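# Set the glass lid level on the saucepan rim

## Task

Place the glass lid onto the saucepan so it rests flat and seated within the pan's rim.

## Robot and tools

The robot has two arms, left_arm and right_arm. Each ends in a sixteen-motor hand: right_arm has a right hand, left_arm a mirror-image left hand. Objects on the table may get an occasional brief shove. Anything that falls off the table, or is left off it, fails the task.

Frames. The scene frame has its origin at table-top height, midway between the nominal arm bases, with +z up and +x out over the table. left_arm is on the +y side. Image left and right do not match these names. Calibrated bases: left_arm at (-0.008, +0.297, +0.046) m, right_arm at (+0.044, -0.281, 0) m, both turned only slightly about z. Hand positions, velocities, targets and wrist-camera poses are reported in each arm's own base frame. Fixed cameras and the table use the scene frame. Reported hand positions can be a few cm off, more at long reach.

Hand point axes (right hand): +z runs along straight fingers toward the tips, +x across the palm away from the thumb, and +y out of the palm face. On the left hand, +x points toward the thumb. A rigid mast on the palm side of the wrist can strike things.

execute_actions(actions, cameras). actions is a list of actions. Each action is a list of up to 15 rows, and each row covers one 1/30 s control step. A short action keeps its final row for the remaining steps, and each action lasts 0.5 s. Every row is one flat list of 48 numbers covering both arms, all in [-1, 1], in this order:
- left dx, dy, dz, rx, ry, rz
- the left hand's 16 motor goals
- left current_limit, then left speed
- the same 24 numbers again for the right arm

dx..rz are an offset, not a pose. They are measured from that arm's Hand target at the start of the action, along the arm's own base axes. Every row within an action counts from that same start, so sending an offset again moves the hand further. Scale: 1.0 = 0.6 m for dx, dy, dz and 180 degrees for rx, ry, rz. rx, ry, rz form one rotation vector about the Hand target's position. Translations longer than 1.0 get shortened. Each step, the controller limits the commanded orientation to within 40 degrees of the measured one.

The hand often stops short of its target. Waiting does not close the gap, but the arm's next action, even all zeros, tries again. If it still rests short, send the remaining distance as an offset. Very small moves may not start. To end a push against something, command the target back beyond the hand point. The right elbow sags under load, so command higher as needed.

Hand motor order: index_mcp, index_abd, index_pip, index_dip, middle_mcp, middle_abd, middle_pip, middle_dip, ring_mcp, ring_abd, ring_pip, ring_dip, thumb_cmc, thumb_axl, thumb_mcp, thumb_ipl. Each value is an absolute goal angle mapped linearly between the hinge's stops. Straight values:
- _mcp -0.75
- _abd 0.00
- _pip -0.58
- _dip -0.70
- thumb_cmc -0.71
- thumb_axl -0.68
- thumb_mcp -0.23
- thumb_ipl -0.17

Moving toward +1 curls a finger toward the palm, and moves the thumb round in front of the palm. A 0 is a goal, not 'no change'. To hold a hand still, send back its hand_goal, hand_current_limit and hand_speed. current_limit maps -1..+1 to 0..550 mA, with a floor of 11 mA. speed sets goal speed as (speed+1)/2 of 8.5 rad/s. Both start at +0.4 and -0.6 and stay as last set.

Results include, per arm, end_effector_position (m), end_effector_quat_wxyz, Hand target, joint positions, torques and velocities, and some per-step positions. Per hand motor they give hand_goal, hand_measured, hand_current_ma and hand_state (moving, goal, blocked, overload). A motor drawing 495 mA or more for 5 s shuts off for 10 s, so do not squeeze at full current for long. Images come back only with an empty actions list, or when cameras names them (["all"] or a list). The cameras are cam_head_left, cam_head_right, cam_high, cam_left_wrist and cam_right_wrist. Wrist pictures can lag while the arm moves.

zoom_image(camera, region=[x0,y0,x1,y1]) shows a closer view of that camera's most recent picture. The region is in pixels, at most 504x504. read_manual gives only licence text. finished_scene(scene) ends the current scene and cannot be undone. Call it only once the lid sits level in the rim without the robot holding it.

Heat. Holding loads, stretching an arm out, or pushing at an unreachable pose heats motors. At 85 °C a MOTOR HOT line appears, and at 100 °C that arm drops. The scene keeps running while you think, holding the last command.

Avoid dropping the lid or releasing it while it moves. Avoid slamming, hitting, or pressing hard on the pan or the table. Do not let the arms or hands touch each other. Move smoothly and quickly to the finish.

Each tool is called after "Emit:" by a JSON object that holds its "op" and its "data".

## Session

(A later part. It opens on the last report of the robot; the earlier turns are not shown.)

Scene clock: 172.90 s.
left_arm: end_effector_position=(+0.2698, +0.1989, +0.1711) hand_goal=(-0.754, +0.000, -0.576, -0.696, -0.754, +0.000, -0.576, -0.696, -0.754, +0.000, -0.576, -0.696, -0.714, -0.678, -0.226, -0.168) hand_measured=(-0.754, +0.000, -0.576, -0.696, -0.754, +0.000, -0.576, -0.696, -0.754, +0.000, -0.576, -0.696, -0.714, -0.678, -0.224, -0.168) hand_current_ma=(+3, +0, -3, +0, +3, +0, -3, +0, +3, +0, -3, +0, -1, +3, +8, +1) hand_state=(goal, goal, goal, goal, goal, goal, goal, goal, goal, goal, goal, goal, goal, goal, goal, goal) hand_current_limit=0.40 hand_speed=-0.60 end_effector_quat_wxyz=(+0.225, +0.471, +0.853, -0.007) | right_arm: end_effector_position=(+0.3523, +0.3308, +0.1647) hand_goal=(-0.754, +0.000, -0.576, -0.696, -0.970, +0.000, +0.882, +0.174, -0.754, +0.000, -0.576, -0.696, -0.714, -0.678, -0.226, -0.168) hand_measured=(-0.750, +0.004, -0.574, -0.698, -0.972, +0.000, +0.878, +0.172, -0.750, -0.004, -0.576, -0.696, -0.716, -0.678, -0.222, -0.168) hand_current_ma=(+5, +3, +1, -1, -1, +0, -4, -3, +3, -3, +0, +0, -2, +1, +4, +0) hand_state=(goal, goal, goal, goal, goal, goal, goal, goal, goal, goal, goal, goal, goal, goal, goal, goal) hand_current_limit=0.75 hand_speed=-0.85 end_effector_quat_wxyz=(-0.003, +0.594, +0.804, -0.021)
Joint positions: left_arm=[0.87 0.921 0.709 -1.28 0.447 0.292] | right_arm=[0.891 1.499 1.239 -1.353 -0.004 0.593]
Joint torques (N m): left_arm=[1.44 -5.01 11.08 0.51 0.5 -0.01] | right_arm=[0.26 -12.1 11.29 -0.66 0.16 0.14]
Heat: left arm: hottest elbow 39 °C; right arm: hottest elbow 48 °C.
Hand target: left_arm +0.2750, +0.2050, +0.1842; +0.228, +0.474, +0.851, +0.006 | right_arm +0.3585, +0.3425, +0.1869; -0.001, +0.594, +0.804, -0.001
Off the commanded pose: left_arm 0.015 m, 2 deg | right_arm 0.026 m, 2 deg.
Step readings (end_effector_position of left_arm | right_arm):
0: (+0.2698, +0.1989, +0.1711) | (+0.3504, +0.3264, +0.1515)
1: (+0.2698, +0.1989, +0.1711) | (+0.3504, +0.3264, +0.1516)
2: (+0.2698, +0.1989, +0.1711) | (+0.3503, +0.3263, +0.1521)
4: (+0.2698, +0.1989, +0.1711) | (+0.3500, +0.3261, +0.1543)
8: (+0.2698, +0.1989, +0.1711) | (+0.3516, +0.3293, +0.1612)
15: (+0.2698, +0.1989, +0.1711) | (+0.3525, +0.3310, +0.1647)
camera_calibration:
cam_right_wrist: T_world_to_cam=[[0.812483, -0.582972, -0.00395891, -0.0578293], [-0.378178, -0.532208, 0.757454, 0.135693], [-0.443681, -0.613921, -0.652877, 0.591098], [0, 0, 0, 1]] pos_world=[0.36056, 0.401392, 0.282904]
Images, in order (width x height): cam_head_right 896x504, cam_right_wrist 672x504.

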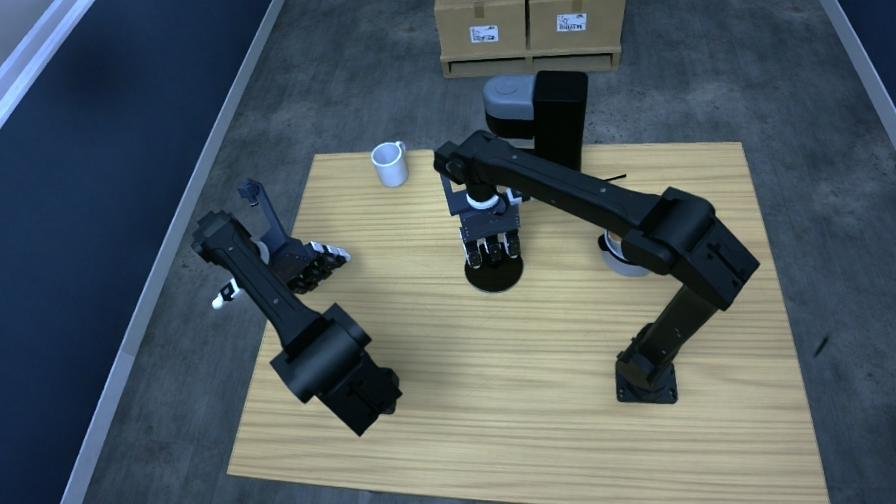

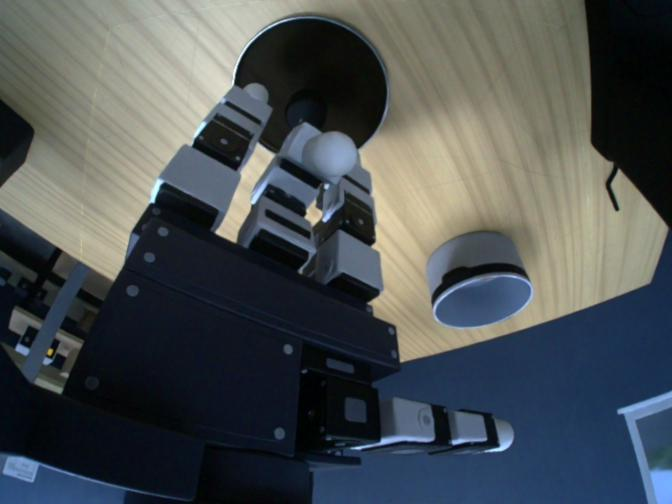

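Emit:
{"op": "execute_actions", "data": {"actions": [[[0,0,0,0,0,0,-0.754,0,-0.576,-0.696,-0.754,0,-0.576,-0.696,-0.754,0,-0.576,-0.696,-0.714,-0.678,-0.226,-0.168,0.4,-0.6,0.006,0,0.01,0,0,0,-0.754,0,-0.576,-0.696,-0.97,0,0.883,0.174,-0.754,0,-0.576,-0.696,-0.714,-0.678,-0.226,-0.168,0.75,-0.85]],[[0,0,0,0,0,0,-0.754,0,-0.576,-0.696,-0.754,0,-0.576,-0.696,-0.754,0,-0.576,-0.696,-0.714,-0.678,-0.226,-0.168,0.4,-0.6,0.002,-0.005,-0.055,0,0,0,-0.754,0,-0.576,-0.696,-0.97,0,0.883,0.174,-0.754,0,-0.576,-0.696,-0.714,-0.678,-0.226,-0.168,0.75,-0.85]]], "cameras": ["cam_right_wrist","cam_head_right"]}}

Emit:
{"op": "zoom_image", "data": {"camera": "cam_right_wrist", "region": [240, 20, 380, 160]}}

Emit:
{"op": "zoom_image", "data": {"camera": "cam_head_right", "region": [450, 230, 540, 300]}}

Scene clock: 202.47 s.
left_arm: end_effector_position=(+0.2698, +0.1989, +0.1711) hand_goal=(-0.754, +0.000, -0.576, -0.696, -0.754, +0.000, -0.576, -0.696, -0.754, +0.000, -0.576, -0.696, -0.714, -0.678, -0.226, -0.168) hand_measured=(-0.754, +0.000, -0.576, -0.696, -0.754, +0.000, -0.576, -0.696, -0.754, +0.000, -0.576, -0.696, -0.714, -0.678, -0.224, -0.168) hand_current_ma=(+3, +0, -3, +0, +3, +0, -3, +0, +3, +0, -3, +0, -1, +3, +8, +1) hand_state=(goal, goal, goal, goal, goal, goal, goal, goal, goal, goal, goal, goal, goal, goal, goal, goal) hand_current_limit=0.40 hand_speed=-0.60 end_effector_quat_wxyz=(+0.225, +0.471, +0.853, -0.007) | right_arm: end_effector_position=(+0.3595, +0.3396, +0.1674) hand_goal=(-0.754, +0.000, -0.576, -0.696, -0.970, +0.000, +0.882, +0.174, -0.754, +0.000, -0.576, -0.696, -0.714, -0.678, -0.226, -0.168) hand_measured=(-0.750, +0.004, -0.574, -0.698, -0.972, +0.000, +0.878, +0.172, -0.750, -0.004, -0.576, -0.696, -0.716, -0.678, -0.222, -0.168) hand_current_ma=(+5, +3, +1, -1, -1, +0, -4, -3, +3, -3, +0, +0, -2, +1, +4, +0) hand_state=(goal, goal, goal, goal, goal, goal, goal, goal, goal, goal, goal, goal, goal, goal, goal, goal) hand_current_limit=0.75 hand_speed=-0.85 end_effector_quat_wxyz=(-0.002, +0.595, +0.804, +0.001)
Joint positions: left_arm=[0.87 0.921 0.709 -1.28 0.447 0.292] | right_arm=[0.891 1.499 1.24 -1.309 -0.004 0.593]
Joint torques (N m): left_arm=[1.38 -5.01 11.07 0.53 0.5 -0.01] | right_arm=[-0.73 -10.81 7.84 0.39 0.17 -0.01]
Heat: left arm: hottest elbow 40 °C; right arm: hottest elbow 49 °C.
Hand target: left_arm +0.2750, +0.2050, +0.1842; +0.228, +0.474, +0.851, +0.006 | right_arm +0.3633, +0.3395, +0.1599; -0.001, +0.594, +0.804, -0.001
Off the commanded pose: left_arm 0.015 m, 2 deg | right_arm 0.008 m, 0 deg.
Step readings (end_effector_position of left_arm | right_arm):
0: (+0.2698, +0.1989, +0.1711) | (+0.3523, +0.3308, +0.1647)
1: (+0.2698, +0.1989, +0.1711) | (+0.3523, +0.3308, +0.1647)
2: (+0.2698, +0.1989, +0.1711) | (+0.3523, +0.3307, +0.1649)
4: (+0.2698, +0.1989, +0.1711) | (+0.3520, +0.3304, +0.1659)
8: (+0.2698, +0.1989, +0.1711) | (+0.3531, +0.3317, +0.1695)
15: (+0.2698, +0.1989, +0.1711) | (+0.3536, +0.3324, +0.1713)
16: (+0.2698, +0.1989, +0.1711) | (+0.3536, +0.3324, +0.1713)
17: (+0.2698, +0.1989, +0.1711) | (+0.3538, +0.3326, +0.1713)
19: (+0.2698, +0.1989, +0.1711) | (+0.3561, +0.3354, +0.1720)
23: (+0.2698, +0.1989, +0.1711) | (+0.3602, +0.3405, +0.1717)
30: (+0.2698, +0.1989, +0.1711) | (+0.3592, +0.3393, +0.1672)
camera_calibration:
cam_right_wrist: T_world_to_cam=[[0.812561, -0.582875, -0.001328, -0.0588989], [-0.39937, -0.558401, 0.727112, 0.162645], [-0.424557, -0.590292, -0.686518, 0.592214], [0, 0, 0, 1]] pos_world=[0.364243, 0.40607, 0.288226]
Images, in order (width x height): cam_head_right 896x504, cam_right_wrist 672x504.

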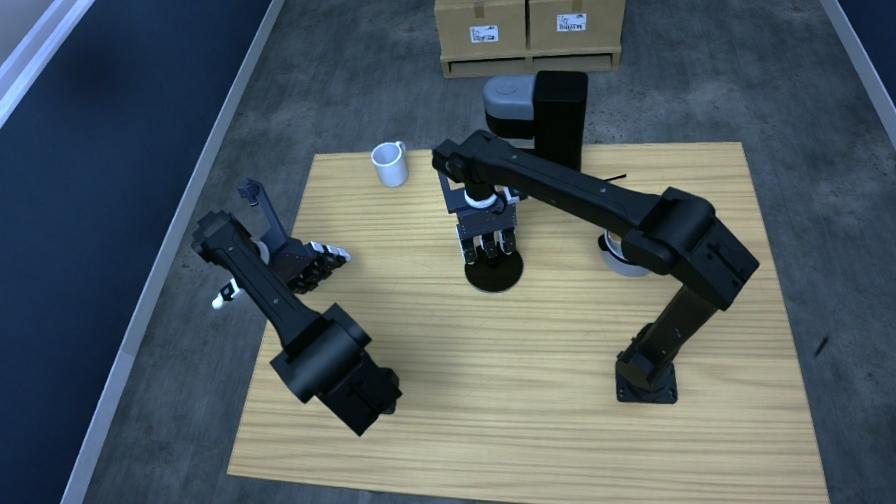

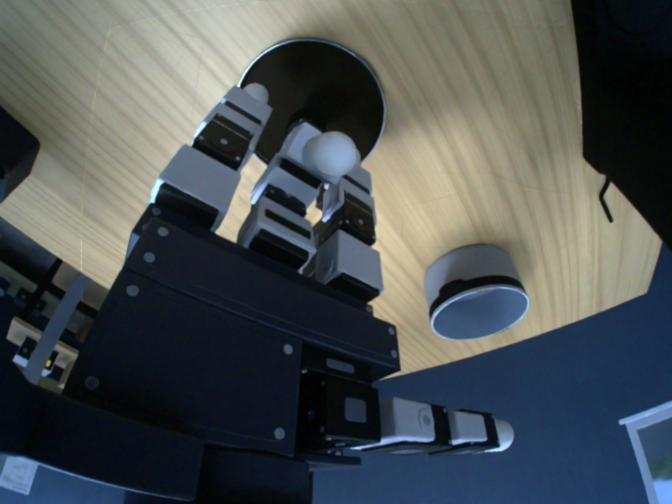

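Scaled by 3.600 from the camera's 672x504 image, which has a finer 960x720 frame.

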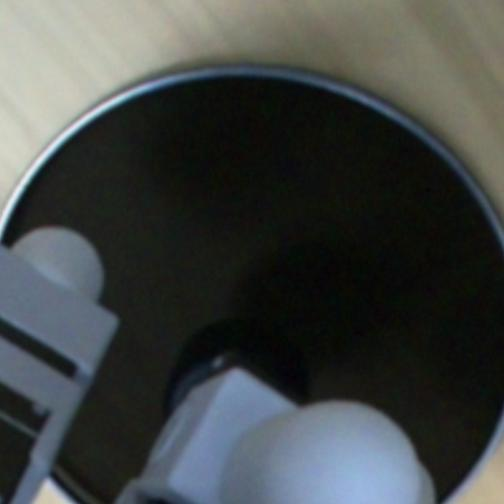

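Scaled by 5.600 from the camera's 896x504 image, which has a finer 1280x720 frame.

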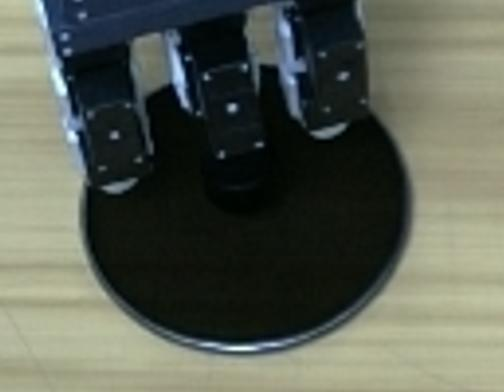

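Emit:
{"op": "execute_actions", "data": {"actions": [[[0,0,0,0,0,0,-0.754,0,-0.576,-0.696,-0.754,0,-0.576,-0.696,-0.754,0,-0.576,-0.696,-0.714,-0.678,-0.226,-0.168,0.4,-0.6,-0.0035,-0.011,-0.02,0,0,0,-0.754,0,-0.576,-0.696,-0.97,0,0.883,0.174,-0.754,0,-0.576,-0.696,-0.714,-0.678,-0.226,-0.168,0.75,-0.85]],[[0,0,0,0,0,0,-0.754,0,-0.576,-0.696,-0.754,0,-0.576,-0.696,-0.754,0,-0.576,-0.696,-0.714,-0.678,-0.226,-0.168,0.4,-0.6,0,0,-0.02,0,0,0,-0.754,0,-0.576,-0.696,-0.97,0,0.883,0.174,-0.754,0,-0.576,-0.696,-0.714,-0.678,-0.226,-0.168,0.75,-0.85]]], "cameras": ["cam_right_wrist","cam_head_right"]}}

Emit:
{"op": "zoom_image", "data": {"camera": "cam_right_wrist", "region": [240, 20, 380, 160]}}

Emit:
{"op": "zoom_image", "data": {"camera": "cam_head_right", "region": [450, 230, 540, 300]}}

Scene clock: 218.13 s.
left_arm: end_effector_position=(+0.2698, +0.1989, +0.1711) hand_goal=(-0.754, +0.000, -0.576, -0.696, -0.754, +0.000, -0.576, -0.696, -0.754, +0.000, -0.576, -0.696, -0.714, -0.678, -0.226, -0.168) hand_measured=(-0.754, +0.000, -0.576, -0.696, -0.754, +0.000, -0.576, -0.696, -0.754, +0.000, -0.576, -0.696, -0.714, -0.678, -0.224, -0.168) hand_current_ma=(+3, +0, -3, +0, +3, +0, -3, +0, +3, +0, -3, +0, -1, +3, +8, +1) hand_state=(goal, goal, goal, goal, goal, goal, goal, goal, goal, goal, goal, goal, goal, goal, goal, goal) hand_current_limit=0.40 hand_speed=-0.60 end_effector_quat_wxyz=(+0.225, +0.471, +0.853, -0.007) | right_arm: end_effector_position=(+0.3571, +0.3334, +0.1446) hand_goal=(-0.754, +0.000, -0.576, -0.696, -0.970, +0.000, +0.882, +0.174, -0.754, +0.000, -0.576, -0.696, -0.714, -0.678, -0.226, -0.168) hand_measured=(-0.750, +0.004, -0.574, -0.698, -0.972, +0.000, +0.878, +0.172, -0.750, -0.004, -0.576, -0.696, -0.716, -0.678, -0.222, -0.168) hand_current_ma=(+5, +3, +1, -1, -1, +0, -4, -3, +3, -3, +0, +0, -2, +1, +4, +0) hand_state=(goal, goal, goal, goal, goal, goal, goal, goal, goal, goal, goal, goal, goal, goal, goal, goal) hand_current_limit=0.75 hand_speed=-0.85 end_effector_quat_wxyz=(-0.002, +0.596, +0.803, +0.003)
Joint positions: left_arm=[0.87 0.921 0.709 -1.28 0.447 0.292] | right_arm=[0.887 1.499 1.177 -1.243 -0.004 0.593]
Joint torques (N m): left_arm=[1.44 -5.01 11.07 0.53 0.5 -0.02] | right_arm=[-1.14 -9.99 7.75 0.43 0.18 -0.09]
Heat: left arm: hottest elbow 40 °C; right arm: hottest elbow 48 °C.
Hand target: left_arm +0.2750, +0.2050, +0.1842; +0.228, +0.474, +0.851, +0.006 | right_arm +0.3612, +0.3329, +0.1359; -0.001, +0.594, +0.804, -0.001
Off the commanded pose: left_arm 0.015 m, 2 deg | right_arm 0.010 m, 1 deg.
Step readings (end_effector_position of left_arm | right_arm):
0: (+0.2698, +0.1989, +0.1711) | (+0.3595, +0.3396, +0.1674)
1: (+0.2698, +0.1989, +0.1711) | (+0.3595, +0.3396, +0.1672)
2: (+0.2698, +0.1989, +0.1711) | (+0.3595, +0.3396, +0.1662)
4: (+0.2698, +0.1989, +0.1711) | (+0.3597, +0.3388, +0.1629)
8: (+0.2698, +0.1989, +0.1711) | (+0.3567, +0.3336, +0.1534)
15: (+0.2698, +0.1989, +0.1711) | (+0.3566, +0.3329, +0.1513)
16: (+0.2698, +0.1989, +0.1711) | (+0.3568, +0.3330, +0.1513)
17: (+0.2698, +0.1989, +0.1711) | (+0.3570, +0.3334, +0.1510)
19: (+0.2698, +0.1989, +0.1711) | (+0.3576, +0.3341, +0.1497)
23: (+0.2698, +0.1989, +0.1711) | (+0.3570, +0.3334, +0.1458)
30: (+0.2698, +0.1989, +0.1711) | (+0.3569, +0.3333, +0.1446)
camera_calibration:
cam_right_wrist: T_world_to_cam=[[0.8101, -0.58629, -0.00114631, -0.0586209], [-0.403135, -0.558445, 0.724998, 0.176372], [-0.425699, -0.586859, -0.68875, 0.571417], [0, 0, 0, 1]] pos_world=[0.361842, 0.399466, 0.265627]
Images, in order (width x height): cam_head_right 896x504, cam_right_wrist 672x504.

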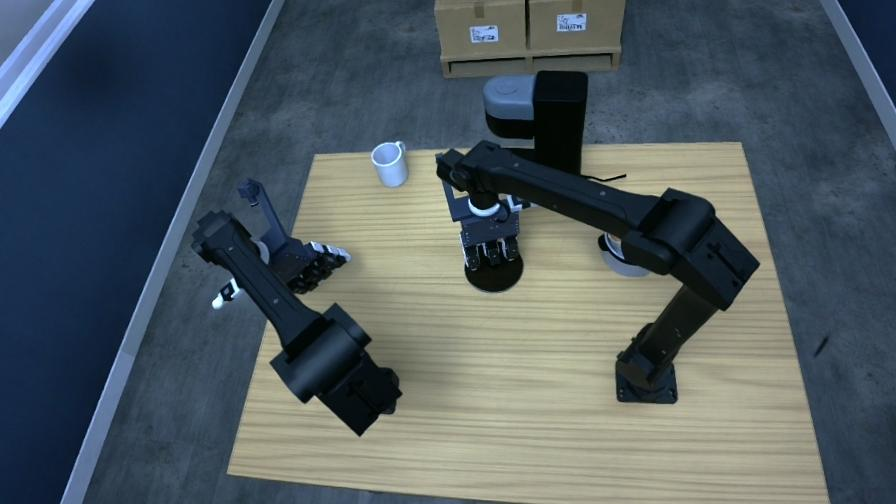

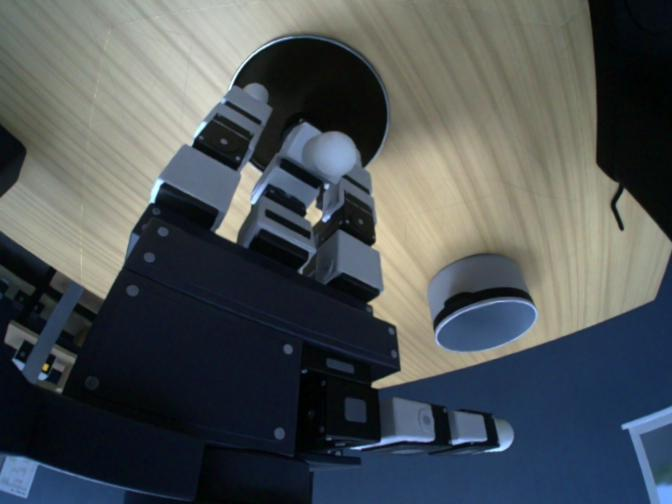

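Scaled by 3.600 from the camera's 672x504 image, which has a finer 960x720 frame.

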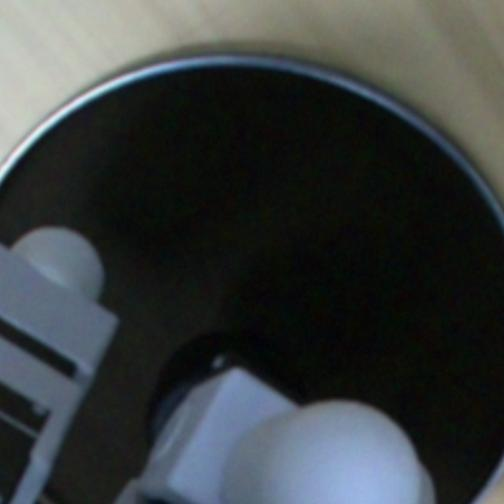

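Scaled by 5.600 from the camera's 896x504 image, which has a finer 1280x720 frame.

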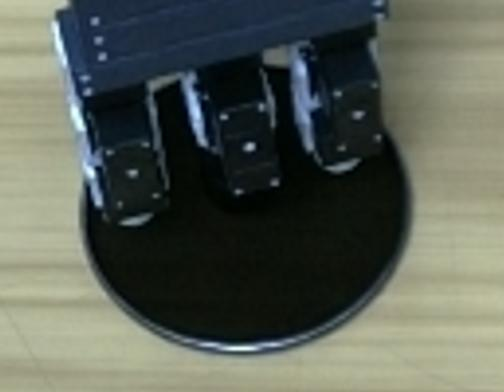

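Emit:
{"op": "execute_actions", "data": {"actions": [[[0,0,0,0,0,0,-0.754,0,-0.576,-0.696,-0.754,0,-0.576,-0.696,-0.754,0,-0.576,-0.696,-0.714,-0.678,-0.226,-0.168,0.4,-0.6,0,0,-0.003,0,0,0,-0.754,0.35,-0.576,-0.696,-0.97,0,0.883,0.174,-0.754,-0.35,-0.576,-0.696,-0.714,-0.678,-0.226,-0.168,0.75,-0.85]],[[0,0,0,0,0,0,-0.754,0,-0.576,-0.696,-0.754,0,-0.576,-0.696,-0.754,0,-0.576,-0.696,-0.714,-0.678,-0.226,-0.168,0.4,-0.6,0,0,0,0,0,0,-0.754,0.35,-0.576,-0.696,-0.97,0,0.883,0.174,-0.754,-0.35,-0.576,-0.696,-0.714,-0.678,-0.226,-0.168,0.75,-0.85]]], "cameras": ["cam_right_wrist","cam_head_right"]}}

Emit:
{"op": "zoom_image", "data": {"camera": "cam_head_right", "region": [450, 230, 540, 300]}}

Scene clock: 224.63 s.
left_arm: end_effector_position=(+0.2698, +0.1989, +0.1711) hand_goal=(-0.754, +0.000, -0.576, -0.696, -0.754, +0.000, -0.576, -0.696, -0.754, +0.000, -0.576, -0.696, -0.714, -0.678, -0.226, -0.168) hand_measured=(-0.754, +0.000, -0.576, -0.696, -0.754, +0.000, -0.576, -0.696, -0.754, +0.000, -0.576, -0.696, -0.714, -0.678, -0.224, -0.168) hand_current_ma=(+3, +0, -3, +0, +3, +0, -3, +0, +3, +0, -3, +0, -1, +3, +8, +1) hand_state=(goal, goal, goal, goal, goal, goal, goal, goal, goal, goal, goal, goal, goal, goal, goal, goal) hand_current_limit=0.40 hand_speed=-0.60 end_effector_quat_wxyz=(+0.225, +0.471, +0.853, -0.007) | right_arm: end_effector_position=(+0.3578, +0.3333, +0.1442) hand_goal=(-0.754, +0.350, -0.576, -0.696, -0.970, +0.000, +0.882, +0.174, -0.754, -0.350, -0.576, -0.696, -0.714, -0.678, -0.226, -0.168) hand_measured=(-0.750, +0.198, -0.574, -0.698, -0.972, +0.000, +0.878, +0.172, -0.752, -0.212, -0.576, -0.696, -0.716, -0.678, -0.222, -0.168) hand_current_ma=(+4, -479, +1, -1, -1, +0, -4, -3, +3, +421, +0, +0, -2, +1, +4, +0) hand_state=(goal, blocked, goal, goal, goal, goal, goal, goal, goal, blocked, goal, goal, goal, goal, goal, goal) hand_current_limit=0.75 hand_speed=-0.85 end_effector_quat_wxyz=(-0.001, +0.597, +0.803, +0.004)
Joint positions: left_arm=[0.87 0.921 0.709 -1.28 0.447 0.292] | right_arm=[0.886 1.499 1.175 -1.238 -0.003 0.593]
Joint torques (N m): left_arm=[1.38 -5.01 11.07 0.51 0.49 -0.02] | right_arm=[-0.85 -10.05 7.62 0.43 0.11 -0.09]
Heat: left arm: hottest elbow 40 °C; right arm: hottest elbow 47 °C.
Hand target: left_arm +0.2750, +0.2050, +0.1842; +0.228, +0.474, +0.851, +0.006 | right_arm +0.3612, +0.3328, +0.1340; +0.000, +0.594, +0.804, -0.001
Off the commanded pose: left_arm 0.015 m, 2 deg | right_arm 0.011 m, 1 deg.
Step readings (end_effector_position of left_arm | right_arm):
0: (+0.2698, +0.1989, +0.1711) | (+0.3571, +0.3334, +0.1446)
1: (+0.2698, +0.1989, +0.1711) | (+0.3571, +0.3334, +0.1446)
2: (+0.2698, +0.1989, +0.1711) | (+0.3571, +0.3334, +0.1446)
4: (+0.2698, +0.1989, +0.1711) | (+0.3572, +0.3336, +0.1447)
8: (+0.2698, +0.1989, +0.1711) | (+0.3577, +0.3341, +0.1449)
15: (+0.2698, +0.1989, +0.1711) | (+0.3578, +0.3333, +0.1442)
16: (+0.2698, +0.1989, +0.1711) | (+0.3578, +0.3333, +0.1442)
17: (+0.2698, +0.1989, +0.1711) | (+0.3578, +0.3333, +0.1442)
19: (+0.2698, +0.1989, +0.1711) | (+0.3578, +0.3333, +0.1442)
23: (+0.2698, +0.1989, +0.1711) | (+0.3578, +0.3333, +0.1442)
30: (+0.2698, +0.1989, +0.1711) | (+0.3578, +0.3333, +0.1442)
camera_calibration:
cam_right_wrist: T_world_to_cam=[[0.80965, -0.586913, 0.000897214, -0.059273], [-0.405844, -0.558759, 0.723242, 0.17825], [-0.423979, -0.585937, -0.690594, 0.570804], [0, 0, 0, 1]] pos_world=[0.362341, 0.399265, 0.265329]
Images, in order (width x height): cam_head_right 896x504, cam_right_wrist 672x504.

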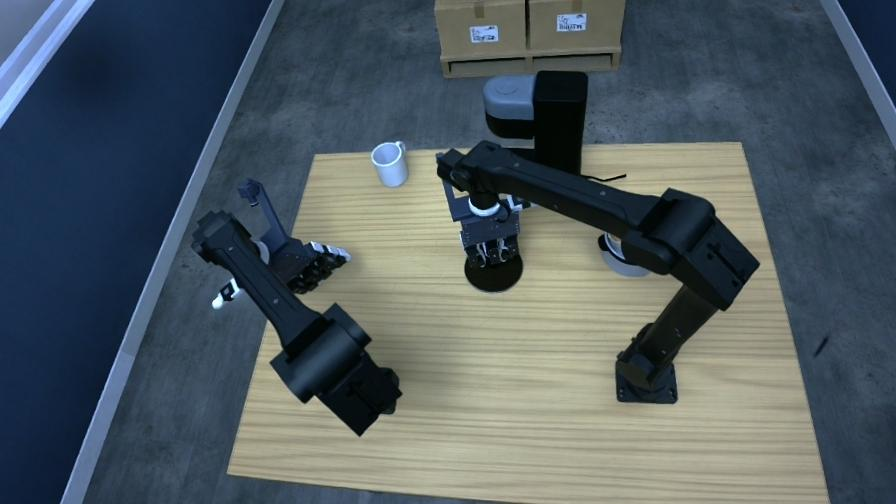

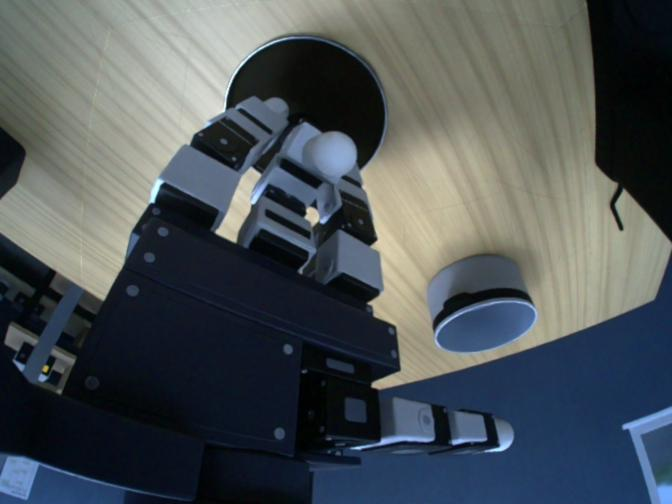

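Scaled by 5.600 from the camera's 896x504 image, which has a finer 1280x720 frame.

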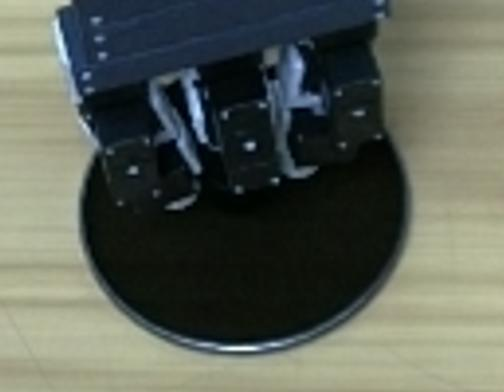

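Emit:
{"op": "execute_actions", "data": {"actions": [[[0,0,0,0,0,0,-0.754,0,-0.576,-0.696,-0.754,0,-0.576,-0.696,-0.754,0,-0.576,-0.696,-0.714,-0.678,-0.226,-0.168,0.4,-0.6,0,0,0.025,0.002,-0.002,0,-0.754,0.35,-0.576,-0.696,-0.97,0,0.883,0.174,-0.754,-0.35,-0.576,-0.696,-0.714,-0.678,-0.226,-0.168,0.75,-0.85]],[[0,0,0,0,0,0,-0.754,0,-0.576,-0.696,-0.754,0,-0.576,-0.696,-0.754,0,-0.576,-0.696,-0.714,-0.678,-0.226,-0.168,0.4,-0.6,0.002,0.005,0.025,0.003,-0.003,0,-0.754,0.35,-0.576,-0.696,-0.97,0,0.883,0.174,-0.754,-0.35,-0.576,-0.696,-0.714,-0.678,-0.226,-0.168,0.75,-0.85]],[[0,0,0,0,0,0,-0.754,0,-0.576,-0.696,-0.754,0,-0.576,-0.696,-0.754,0,-0.576,-0.696,-0.714,-0.678,-0.226,-0.168,0.4,-0.6,0.003,0.005,0.025,0.003,-0.003,0,-0.754,0.35,-0.576,-0.696,-0.97,0,0.883,0.174,-0.754,-0.35,-0.576,-0.696,-0.714,-0.678,-0.226,-0.168,0.75,-0.85]]], "cameras": ["cam_right_wrist","cam_head_right"]}}

Emit:
{"op": "zoom_image", "data": {"camera": "cam_head_right", "region": [450, 230, 540, 300]}}

Scene clock: 231.83 s.
left_arm: end_effector_position=(+0.2698, +0.1989, +0.1711) hand_goal=(-0.754, +0.000, -0.576, -0.696, -0.754, +0.000, -0.576, -0.696, -0.754, +0.000, -0.576, -0.696, -0.714, -0.678, -0.226, -0.168) hand_measured=(-0.754, +0.000, -0.576, -0.696, -0.754, +0.000, -0.576, -0.696, -0.754, +0.000, -0.576, -0.696, -0.714, -0.678, -0.224, -0.168) hand_current_ma=(+3, +0, -3, +0, +3, +0, -3, +0, +3, +0, -3, +0, -1, +3, +8, +1) hand_state=(goal, goal, goal, goal, goal, goal, goal, goal, goal, goal, goal, goal, goal, goal, goal, goal) hand_current_limit=0.40 hand_speed=-0.60 end_effector_quat_wxyz=(+0.225, +0.471, +0.853, -0.007) | right_arm: end_effector_position=(+0.3509, +0.3246, +0.1433) hand_goal=(-0.754, +0.350, -0.576, -0.696, -0.970, +0.000, +0.882, +0.174, -0.754, -0.350, -0.576, -0.696, -0.714, -0.678, -0.226, -0.168) hand_measured=(-0.752, +0.198, -0.574, -0.696, -0.972, +0.000, +0.878, +0.172, -0.750, -0.214, -0.574, -0.696, -0.716, -0.678, -0.222, -0.168) hand_current_ma=(+1, -478, +1, -1, -1, +0, -4, -3, +6, +413, +1, +0, -2, +1, +4, +0) hand_state=(goal, blocked, goal, goal, goal, goal, goal, goal, goal, blocked, goal, goal, goal, goal, goal, goal) hand_current_limit=0.75 hand_speed=-0.85 end_effector_quat_wxyz=(-0.002, +0.596, +0.802, -0.018)
Joint positions: left_arm=[0.87 0.921 0.709 -1.28 0.447 0.292] | right_arm=[0.886 1.499 1.178 -1.288 -0.002 0.593]
Joint torques (N m): left_arm=[1.38 -5.07 11.07 0.51 0.5 -0.01] | right_arm=[-0.44 -13.45 12.19 -0.65 0.24 -0.01]
Heat: left arm: hottest elbow 40 °C; right arm: hottest elbow 47 °C.
Hand target: left_arm +0.2750, +0.2050, +0.1842; +0.228, +0.474, +0.851, +0.006 | right_arm +0.3642, +0.3389, +0.1790; +0.002, +0.594, +0.804, +0.016
Off the commanded pose: left_arm 0.015 m, 2 deg | right_arm 0.041 m, 4 deg.
Step readings (end_effector_position of left_arm | right_arm):
0: (+0.2698, +0.1989, +0.1711) | (+0.3578, +0.3333, +0.1442)
1: (+0.2698, +0.1989, +0.1711) | (+0.3578, +0.3333, +0.1442)
2: (+0.2698, +0.1989, +0.1711) | (+0.3578, +0.3333, +0.1442)
4: (+0.2698, +0.1989, +0.1711) | (+0.3578, +0.3333, +0.1442)
8: (+0.2698, +0.1989, +0.1711) | (+0.3578, +0.3333, +0.1442)
15: (+0.2698, +0.1989, +0.1711) | (+0.3578, +0.3333, +0.1442)
16: (+0.2698, +0.1989, +0.1711) | (+0.3578, +0.3332, +0.1442)
17: (+0.2698, +0.1989, +0.1711) | (+0.3575, +0.3328, +0.1441)
19: (+0.2698, +0.1989, +0.1711) | (+0.3566, +0.3317, +0.1438)
23: (+0.2698, +0.1989, +0.1711) | (+0.3549, +0.3297, +0.1432)
30: (+0.2698, +0.1989, +0.1711) | (+0.3544, +0.3290, +0.1430)
31: (+0.2698, +0.1989, +0.1711) | (+0.3543, +0.3289, +0.1430)
32: (+0.2698, +0.1989, +0.1711) | (+0.3540, +0.3285, +0.1431)
34: (+0.2698, +0.1989, +0.1711) | (+0.3532, +0.3275, +0.1434)
38: (+0.2698, +0.1989, +0.1711) | (+0.3513, +0.3251, +0.1430)
45: (+0.2698, +0.1989, +0.1711) | (+0.3510, +0.3246, +0.1433)
camera_calibration:
cam_right_wrist: T_world_to_cam=[[0.809653, -0.586908, -0.000918173, -0.058525], [-0.385079, -0.532404, 0.75383, 0.151053], [-0.442918, -0.609987, -0.657069, 0.571675], [0, 0, 0, 1]] pos_world=[0.358758, 0.394787, 0.261708]
Images, in order (width x height): cam_head_right 896x504, cam_right_wrist 672x504.

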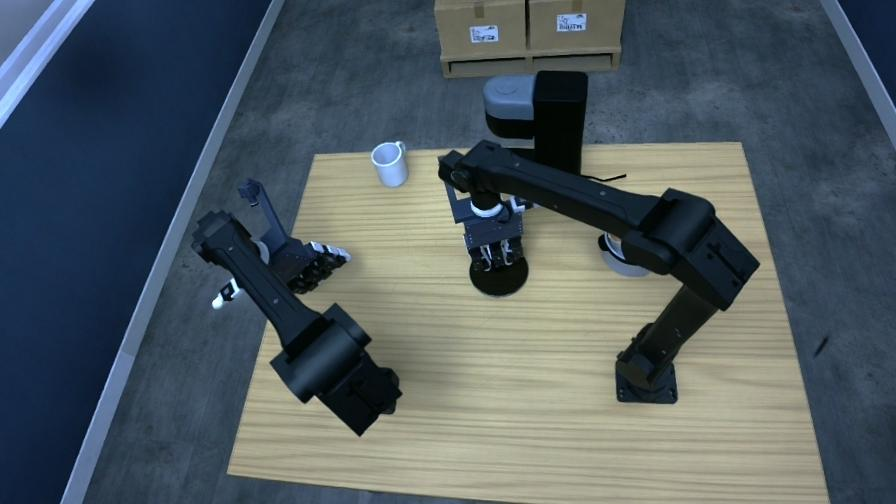

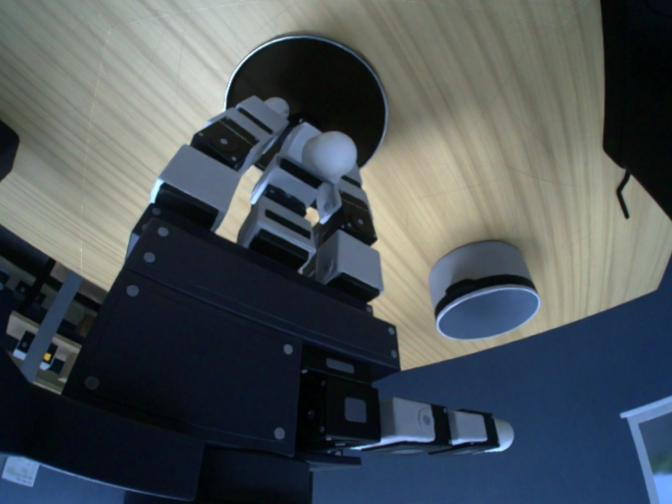

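Scaled by 5.600 from the camera's 896x504 image, which has a finer 1280x720 frame.

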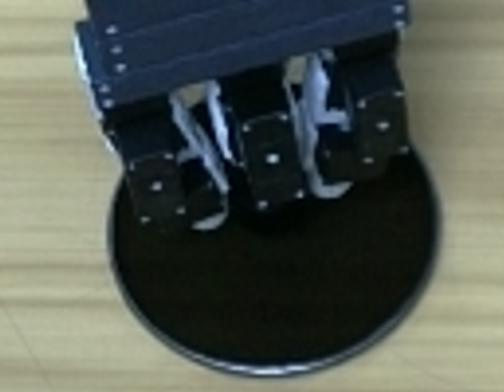

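Emit:
{"op": "execute_actions", "data": {"actions": [[[0,0,0,0,0,0,-0.754,0,-0.576,-0.696,-0.754,0,-0.576,-0.696,-0.754,0,-0.576,-0.696,-0.714,-0.678,-0.226,-0.168,0.4,-0.6,0,0,0.025,0.002,-0.002,0,-0.754,0.35,-0.576,-0.696,-0.97,0,0.883,0.174,-0.754,-0.35,-0.576,-0.696,-0.714,-0.678,-0.226,-0.168,0.75,-0.85]],[[0,0,0,0,0,0,-0.754,0,-0.576,-0.696,-0.754,0,-0.576,-0.696,-0.754,0,-0.576,-0.696,-0.714,-0.678,-0.226,-0.168,0.4,-0.6,0,0,0.025,0.002,-0.002,0,-0.754,0.35,-0.576,-0.696,-0.97,0,0.883,0.174,-0.754,-0.35,-0.576,-0.696,-0.714,-0.678,-0.226,-0.168,0.75,-0.85]],[[0,0,0,0,0,0,-0.754,0,-0.576,-0.696,-0.754,0,-0.576,-0.696,-0.754,0,-0.576,-0.696,-0.714,-0.678,-0.226,-0.168,0.4,-0.6,0,0,0.025,0,0,0,-0.754,0.35,-0.576,-0.696,-0.97,0,0.883,0.174,-0.754,-0.35,-0.576,-0.696,-0.714,-0.678,-0.226,-0.168,0.75,-0.85]]], "cameras": ["cam_right_wrist","cam_head_right","cam_high"]}}

Emit:
{"op": "zoom_image", "data": {"camera": "cam_head_right", "region": [440, 210, 550, 310]}}

Scene clock: 239.33 s.
left_arm: end_effector_position=(+0.2698, +0.1989, +0.1711) hand_goal=(-0.754, +0.000, -0.576, -0.696, -0.754, +0.000, -0.576, -0.696, -0.754, +0.000, -0.576, -0.696, -0.714, -0.678, -0.226, -0.168) hand_measured=(-0.754, +0.000, -0.576, -0.696, -0.754, +0.000, -0.576, -0.696, -0.754, +0.000, -0.576, -0.696, -0.714, -0.678, -0.224, -0.168) hand_current_ma=(+3, +0, -3, +0, +3, +0, -3, +0, +3, +0, -3, +0, -1, +3, +8, +1) hand_state=(goal, goal, goal, goal, goal, goal, goal, goal, goal, goal, goal, goal, goal, goal, goal, goal) hand_current_limit=0.40 hand_speed=-0.60 end_effector_quat_wxyz=(+0.225, +0.471, +0.853, -0.007) | right_arm: end_effector_position=(+0.3528, +0.3262, +0.1866) hand_goal=(-0.754, +0.350, -0.576, -0.696, -0.970, +0.000, +0.882, +0.174, -0.754, -0.350, -0.576, -0.696, -0.714, -0.678, -0.226, -0.168) hand_measured=(-0.752, +0.198, -0.574, -0.696, -0.972, +0.000, +0.878, +0.172, -0.750, -0.214, -0.574, -0.696, -0.716, -0.678, -0.222, -0.168) hand_current_ma=(+1, -478, +1, -1, -1, +0, -4, -3, +6, +413, +1, +0, -2, +1, +4, +0) hand_state=(goal, blocked, goal, goal, goal, goal, goal, goal, goal, blocked, goal, goal, goal, goal, goal, goal) hand_current_limit=0.75 hand_speed=-0.85 end_effector_quat_wxyz=(+0.000, +0.596, +0.803, -0.011)
Joint positions: left_arm=[0.87 0.921 0.709 -1.28 0.447 0.292] | right_arm=[0.886 1.466 1.258 -1.385 0.001 0.593]
Joint torques (N m): left_arm=[1.44 -5.01 11.07 0.51 0.5 -0.02] | right_arm=[-0.38 -13.04 12.66 -0.58 0.2 -0.01]
Heat: left arm: hottest elbow 40 °C; right arm: hottest elbow 47 °C.
Hand target: left_arm +0.2750, +0.2050, +0.1842; +0.228, +0.474, +0.851, +0.006 | right_arm +0.3642, +0.3389, +0.2241; +0.003, +0.594, +0.804, +0.025
Off the commanded pose: left_arm 0.015 m, 2 deg | right_arm 0.041 m, 4 deg.
Step readings (end_effector_position of left_arm | right_arm):
0: (+0.2698, +0.1989, +0.1711) | (+0.3509, +0.3246, +0.1433)
1: (+0.2698, +0.1989, +0.1711) | (+0.3510, +0.3246, +0.1434)
2: (+0.2698, +0.1989, +0.1711) | (+0.3508, +0.3244, +0.1438)
4: (+0.2698, +0.1989, +0.1711) | (+0.3503, +0.3236, +0.1451)
8: (+0.2698, +0.1989, +0.1711) | (+0.3504, +0.3234, +0.1510)
15: (+0.2698, +0.1989, +0.1711) | (+0.3518, +0.3252, +0.1586)
16: (+0.2698, +0.1989, +0.1711) | (+0.3519, +0.3252, +0.1587)
17: (+0.2698, +0.1989, +0.1711) | (+0.3517, +0.3250, +0.1590)
19: (+0.2698, +0.1989, +0.1711) | (+0.3512, +0.3243, +0.1602)
23: (+0.2698, +0.1989, +0.1711) | (+0.3511, +0.3241, +0.1655)
30: (+0.2698, +0.1989, +0.1711) | (+0.3524, +0.3256, +0.1722)
31: (+0.2698, +0.1989, +0.1711) | (+0.3524, +0.3257, +0.1724)
32: (+0.2698, +0.1989, +0.1711) | (+0.3522, +0.3254, +0.1730)
34: (+0.2698, +0.1989, +0.1711) | (+0.3515, +0.3246, +0.1748)
38: (+0.2698, +0.1989, +0.1711) | (+0.3519, +0.3251, +0.1809)
45: (+0.2698, +0.1989, +0.1711) | (+0.3532, +0.3266, +0.1867)
camera_calibration:
cam_right_wrist: T_world_to_cam=[[0.80969, -0.586851, 0.00264822, -0.0598015], [-0.393691, -0.539825, 0.74404, 0.127317], [-0.435211, -0.603485, -0.668129, 0.599264], [0, 0, 0, 1]] pos_world=[0.359351, 0.395281, 0.305816]
Images, in order (width x height): cam_head_right 896x504, cam_high 896x504, cam_right_wrist 672x504.

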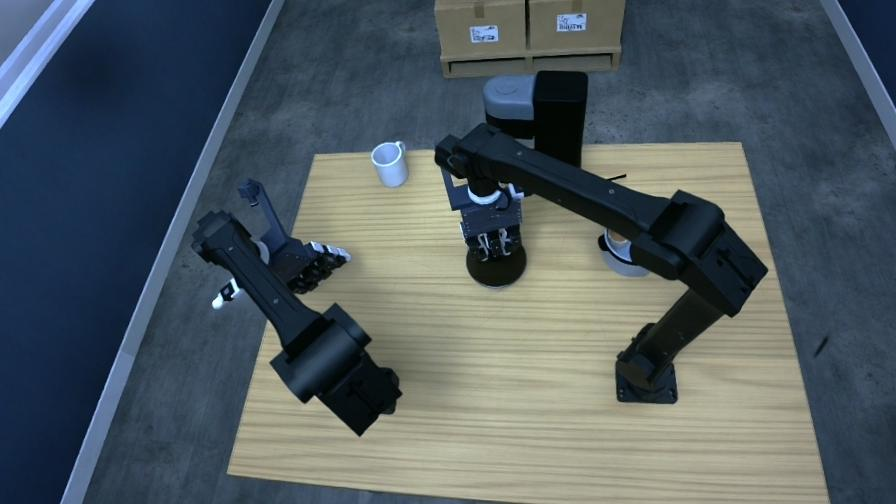

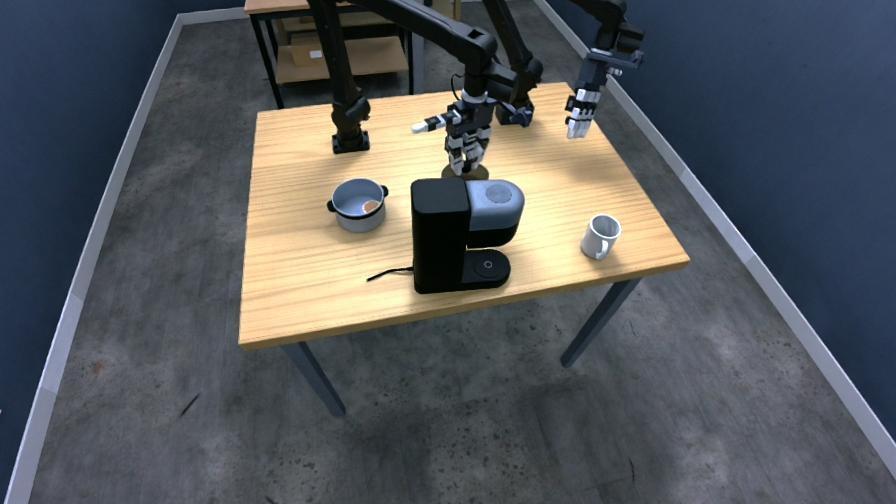

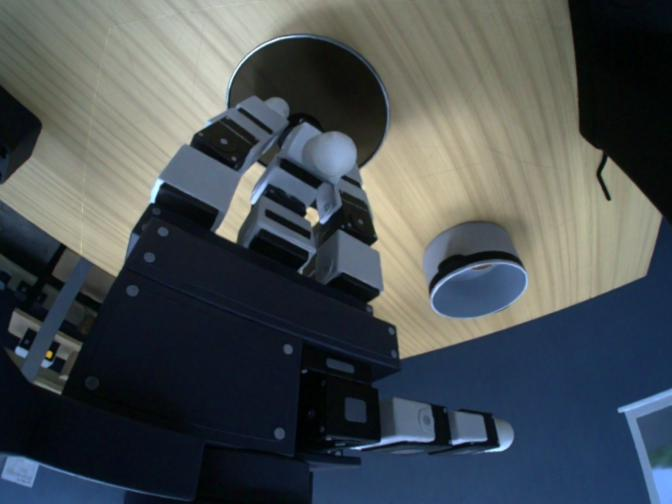

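Scaled by 4.582 from the camera's 896x504 image, which has a finer 1280x720 frame.

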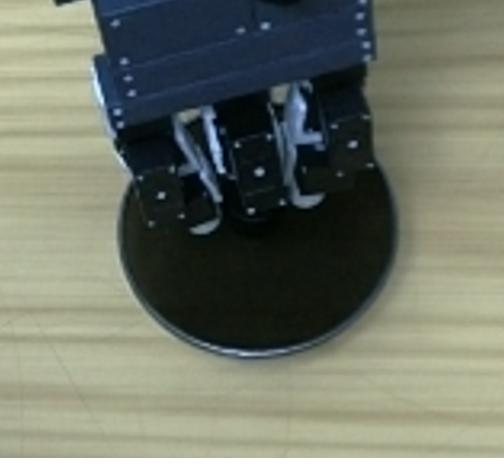

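Emit:
{"op": "execute_actions", "data": {"actions": [[[0,0,0,0,0,0,-0.754,0,-0.576,-0.696,-0.754,0,-0.576,-0.696,-0.754,0,-0.576,-0.696,-0.714,-0.678,-0.226,-0.168,0.4,-0.6,0.002,-0.01,0.025,0,0,0,-0.754,0.35,-0.576,-0.696,-0.97,0,0.883,0.174,-0.754,-0.35,-0.576,-0.696,-0.714,-0.678,-0.226,-0.168,0.75,-0.85]],[[0,0,0,0,0,0,-0.754,0,-0.576,-0.696,-0.754,0,-0.576,-0.696,-0.754,0,-0.576,-0.696,-0.714,-0.678,-0.226,-0.168,0.4,-0.6,0.004,-0.02,0.025,0,0,0,-0.754,0.35,-0.576,-0.696,-0.97,0,0.883,0.174,-0.754,-0.35,-0.576,-0.696,-0.714,-0.678,-0.226,-0.168,0.75,-0.85]],[[0,0,0,0,0,0,-0.754,0,-0.576,-0.696,-0.754,0,-0.576,-0.696,-0.754,0,-0.576,-0.696,-0.714,-0.678,-0.226,-0.168,0.4,-0.6,0.005,-0.03,0.02,0,0,0,-0.754,0.35,-0.576,-0.696,-0.97,0,0.883,0.174,-0.754,-0.35,-0.576,-0.696,-0.714,-0.678,-0.226,-0.168,0.75,-0.85]],[[0,0,0,0,0,0,-0.754,0,-0.576,-0.696,-0.754,0,-0.576,-0.696,-0.754,0,-0.576,-0.696,-0.714,-0.678,-0.226,-0.168,0.4,-0.6,0.005,-0.035,0.01,0,0,0,-0.754,0.35,-0.576,-0.696,-0.97,0,0.883,0.174,-0.754,-0.35,-0.576,-0.696,-0.714,-0.678,-0.226,-0.168,0.75,-0.85]],[[0,0,0,0,0,0,-0.754,0,-0.576,-0.696,-0.754,0,-0.576,-0.696,-0.754,0,-0.576,-0.696,-0.714,-0.678,-0.226,-0.168,0.4,-0.6,0.005,-0.035,0.005,0,0,0,-0.754,0.35,-0.576,-0.696,-0.97,0,0.883,0.174,-0.754,-0.35,-0.576,-0.696,-0.714,-0.678,-0.226,-0.168,0.75,-0.85]]], "cameras": ["cam_right_wrist","cam_head_right","cam_high"]}}

Scene clock: 253.80 s.
left_arm: end_effector_position=(+0.2698, +0.1989, +0.1711) hand_goal=(-0.754, +0.000, -0.576, -0.696, -0.754, +0.000, -0.576, -0.696, -0.754, +0.000, -0.576, -0.696, -0.714, -0.678, -0.226, -0.168) hand_measured=(-0.754, +0.000, -0.576, -0.696, -0.754, +0.000, -0.576, -0.696, -0.754, +0.000, -0.576, -0.696, -0.714, -0.678, -0.224, -0.168) hand_current_ma=(+3, +0, -3, +0, +3, +0, -3, +0, +3, +0, -3, +0, -1, +3, +8, +1) hand_state=(goal, goal, goal, goal, goal, goal, goal, goal, goal, goal, goal, goal, goal, goal, goal, goal) hand_current_limit=0.40 hand_speed=-0.60 end_effector_quat_wxyz=(+0.225, +0.471, +0.853, -0.007) | right_arm: end_effector_position=(+0.3742, +0.2586, +0.2540) hand_goal=(-0.754, +0.350, -0.576, -0.696, -0.970, +0.000, +0.882, +0.174, -0.754, -0.350, -0.576, -0.696, -0.714, -0.678, -0.226, -0.168) hand_measured=(-0.752, +0.198, -0.574, -0.696, -0.972, +0.000, +0.878, +0.172, -0.752, -0.214, -0.574, -0.696, -0.716, -0.678, -0.222, -0.168) hand_current_ma=(+1, -478, +1, -1, -1, +0, -4, -3, +3, +413, +1, +0, -2, +1, +4, +0) hand_state=(goal, blocked, goal, goal, goal, goal, goal, goal, goal, blocked, goal, goal, goal, goal, goal, goal) hand_current_limit=0.75 hand_speed=-0.85 end_effector_quat_wxyz=(+0.001, +0.600, +0.800, +0.007)
Joint positions: left_arm=[0.87 0.921 0.709 -1.28 0.447 0.292] | right_arm=[0.731 1.335 1.299 -1.521 -0.001 0.448]
Joint torques (N m): left_arm=[1.38 -5.07 11.08 0.51 0.5 -0.02] | right_arm=[-0.67 -10.75 10.59 -0.46 -0.01 -0.14]
Heat: left arm: hottest elbow 40 °C; right arm: hottest elbow 47 °C.
Hand target: left_arm +0.2750, +0.2050, +0.1842; +0.228, +0.474, +0.851, +0.006 | right_arm +0.3768, +0.2609, +0.2751; +0.003, +0.594, +0.804, +0.025
Off the commanded pose: left_arm 0.015 m, 2 deg | right_arm 0.021 m, 2 deg.
Step readings (end_effector_position of left_arm | right_arm):
0: (+0.2698, +0.1989, +0.1711) | (+0.3528, +0.3262, +0.1866)
1: (+0.2698, +0.1989, +0.1711) | (+0.3528, +0.3261, +0.1866)
2: (+0.2698, +0.1989, +0.1711) | (+0.3525, +0.3258, +0.1869)
4: (+0.2698, +0.1989, +0.1711) | (+0.3517, +0.3245, +0.1882)
8: (+0.2698, +0.1989, +0.1711) | (+0.3512, +0.3224, +0.1939)
15: (+0.2698, +0.1989, +0.1711) | (+0.3527, +0.3225, +0.2019)
16: (+0.2698, +0.1989, +0.1711) | (+0.3529, +0.3225, +0.2022)
17: (+0.2698, +0.1989, +0.1711) | (+0.3529, +0.3221, +0.2027)
19: (+0.2698, +0.1989, +0.1711) | (+0.3528, +0.3192, +0.2035)
23: (+0.2698, +0.1989, +0.1711) | (+0.3542, +0.3115, +0.2083)
30: (+0.2698, +0.1989, +0.1711) | (+0.3568, +0.3099, +0.2169)
31: (+0.2698, +0.1989, +0.1711) | (+0.3568, +0.3101, +0.2172)
32: (+0.2698, +0.1989, +0.1711) | (+0.3572, +0.3092, +0.2176)
34: (+0.2698, +0.1989, +0.1711) | (+0.3572, +0.3064, +0.2185)
38: (+0.2698, +0.1989, +0.1711) | (+0.3593, +0.2971, +0.2239)
45: (+0.2698, +0.1989, +0.1711) | (+0.3603, +0.2924, +0.2298)
46: (+0.2698, +0.1989, +0.1711) | (+0.3603, +0.2924, +0.2297)
47: (+0.2698, +0.1989, +0.1711) | (+0.3609, +0.2914, +0.2298)
49: (+0.2698, +0.1989, +0.1711) | (+0.3616, +0.2893, +0.2305)
53: (+0.2698, +0.1989, +0.1711) | (+0.3655, +0.2800, +0.2364)
60: (+0.2698, +0.1989, +0.1711) | (+0.3669, +0.2749, +0.2425)
61: (+0.2698, +0.1989, +0.1711) | (+0.3668, +0.2751, +0.2425)
62: (+0.2698, +0.1989, +0.1711) | (+0.3675, +0.2742, +0.2424)
64: (+0.2698, +0.1989, +0.1711) | (+0.3684, +0.2724, +0.2432)
68: (+0.2698, +0.1989, +0.1711) | (+0.3728, +0.2633, +0.2483)
75: (+0.2698, +0.1989, +0.1711) | (+0.3743, +0.2581, +0.2541)
camera_calibration:
cam_right_wrist: T_world_to_cam=[[0.804231, -0.594301, 0.00435873, -0.11336], [-0.415199, -0.556585, 0.719599, 0.0676293], [-0.425232, -0.580533, -0.694376, 0.609763], [0, 0, 0, 1]] pos_world=[0.378538, 0.324259, 0.375233]
Images, in order (width x height): cam_head_right 896x504, cam_high 896x504, cam_right_wrist 672x504.

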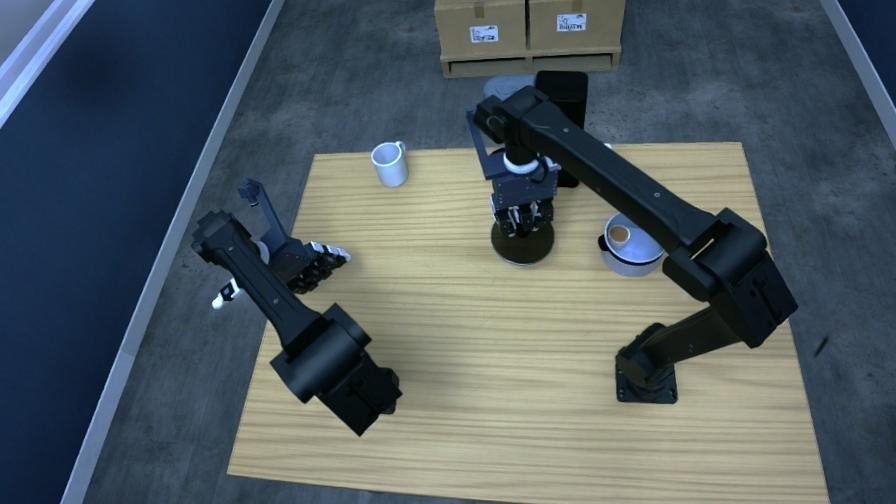

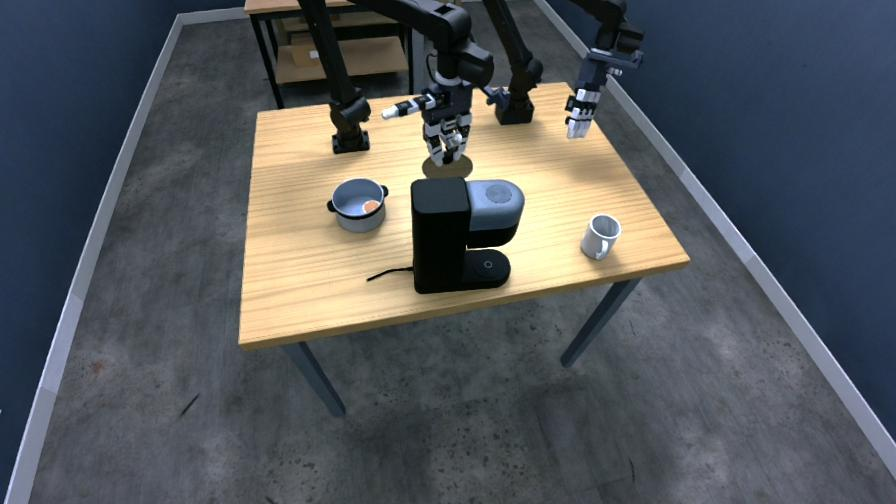

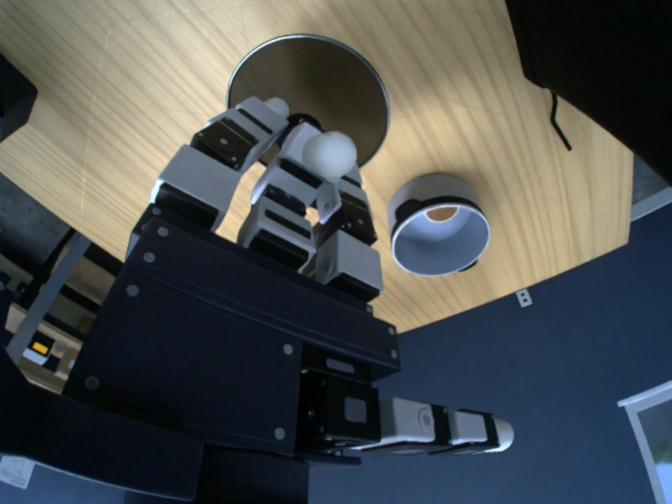

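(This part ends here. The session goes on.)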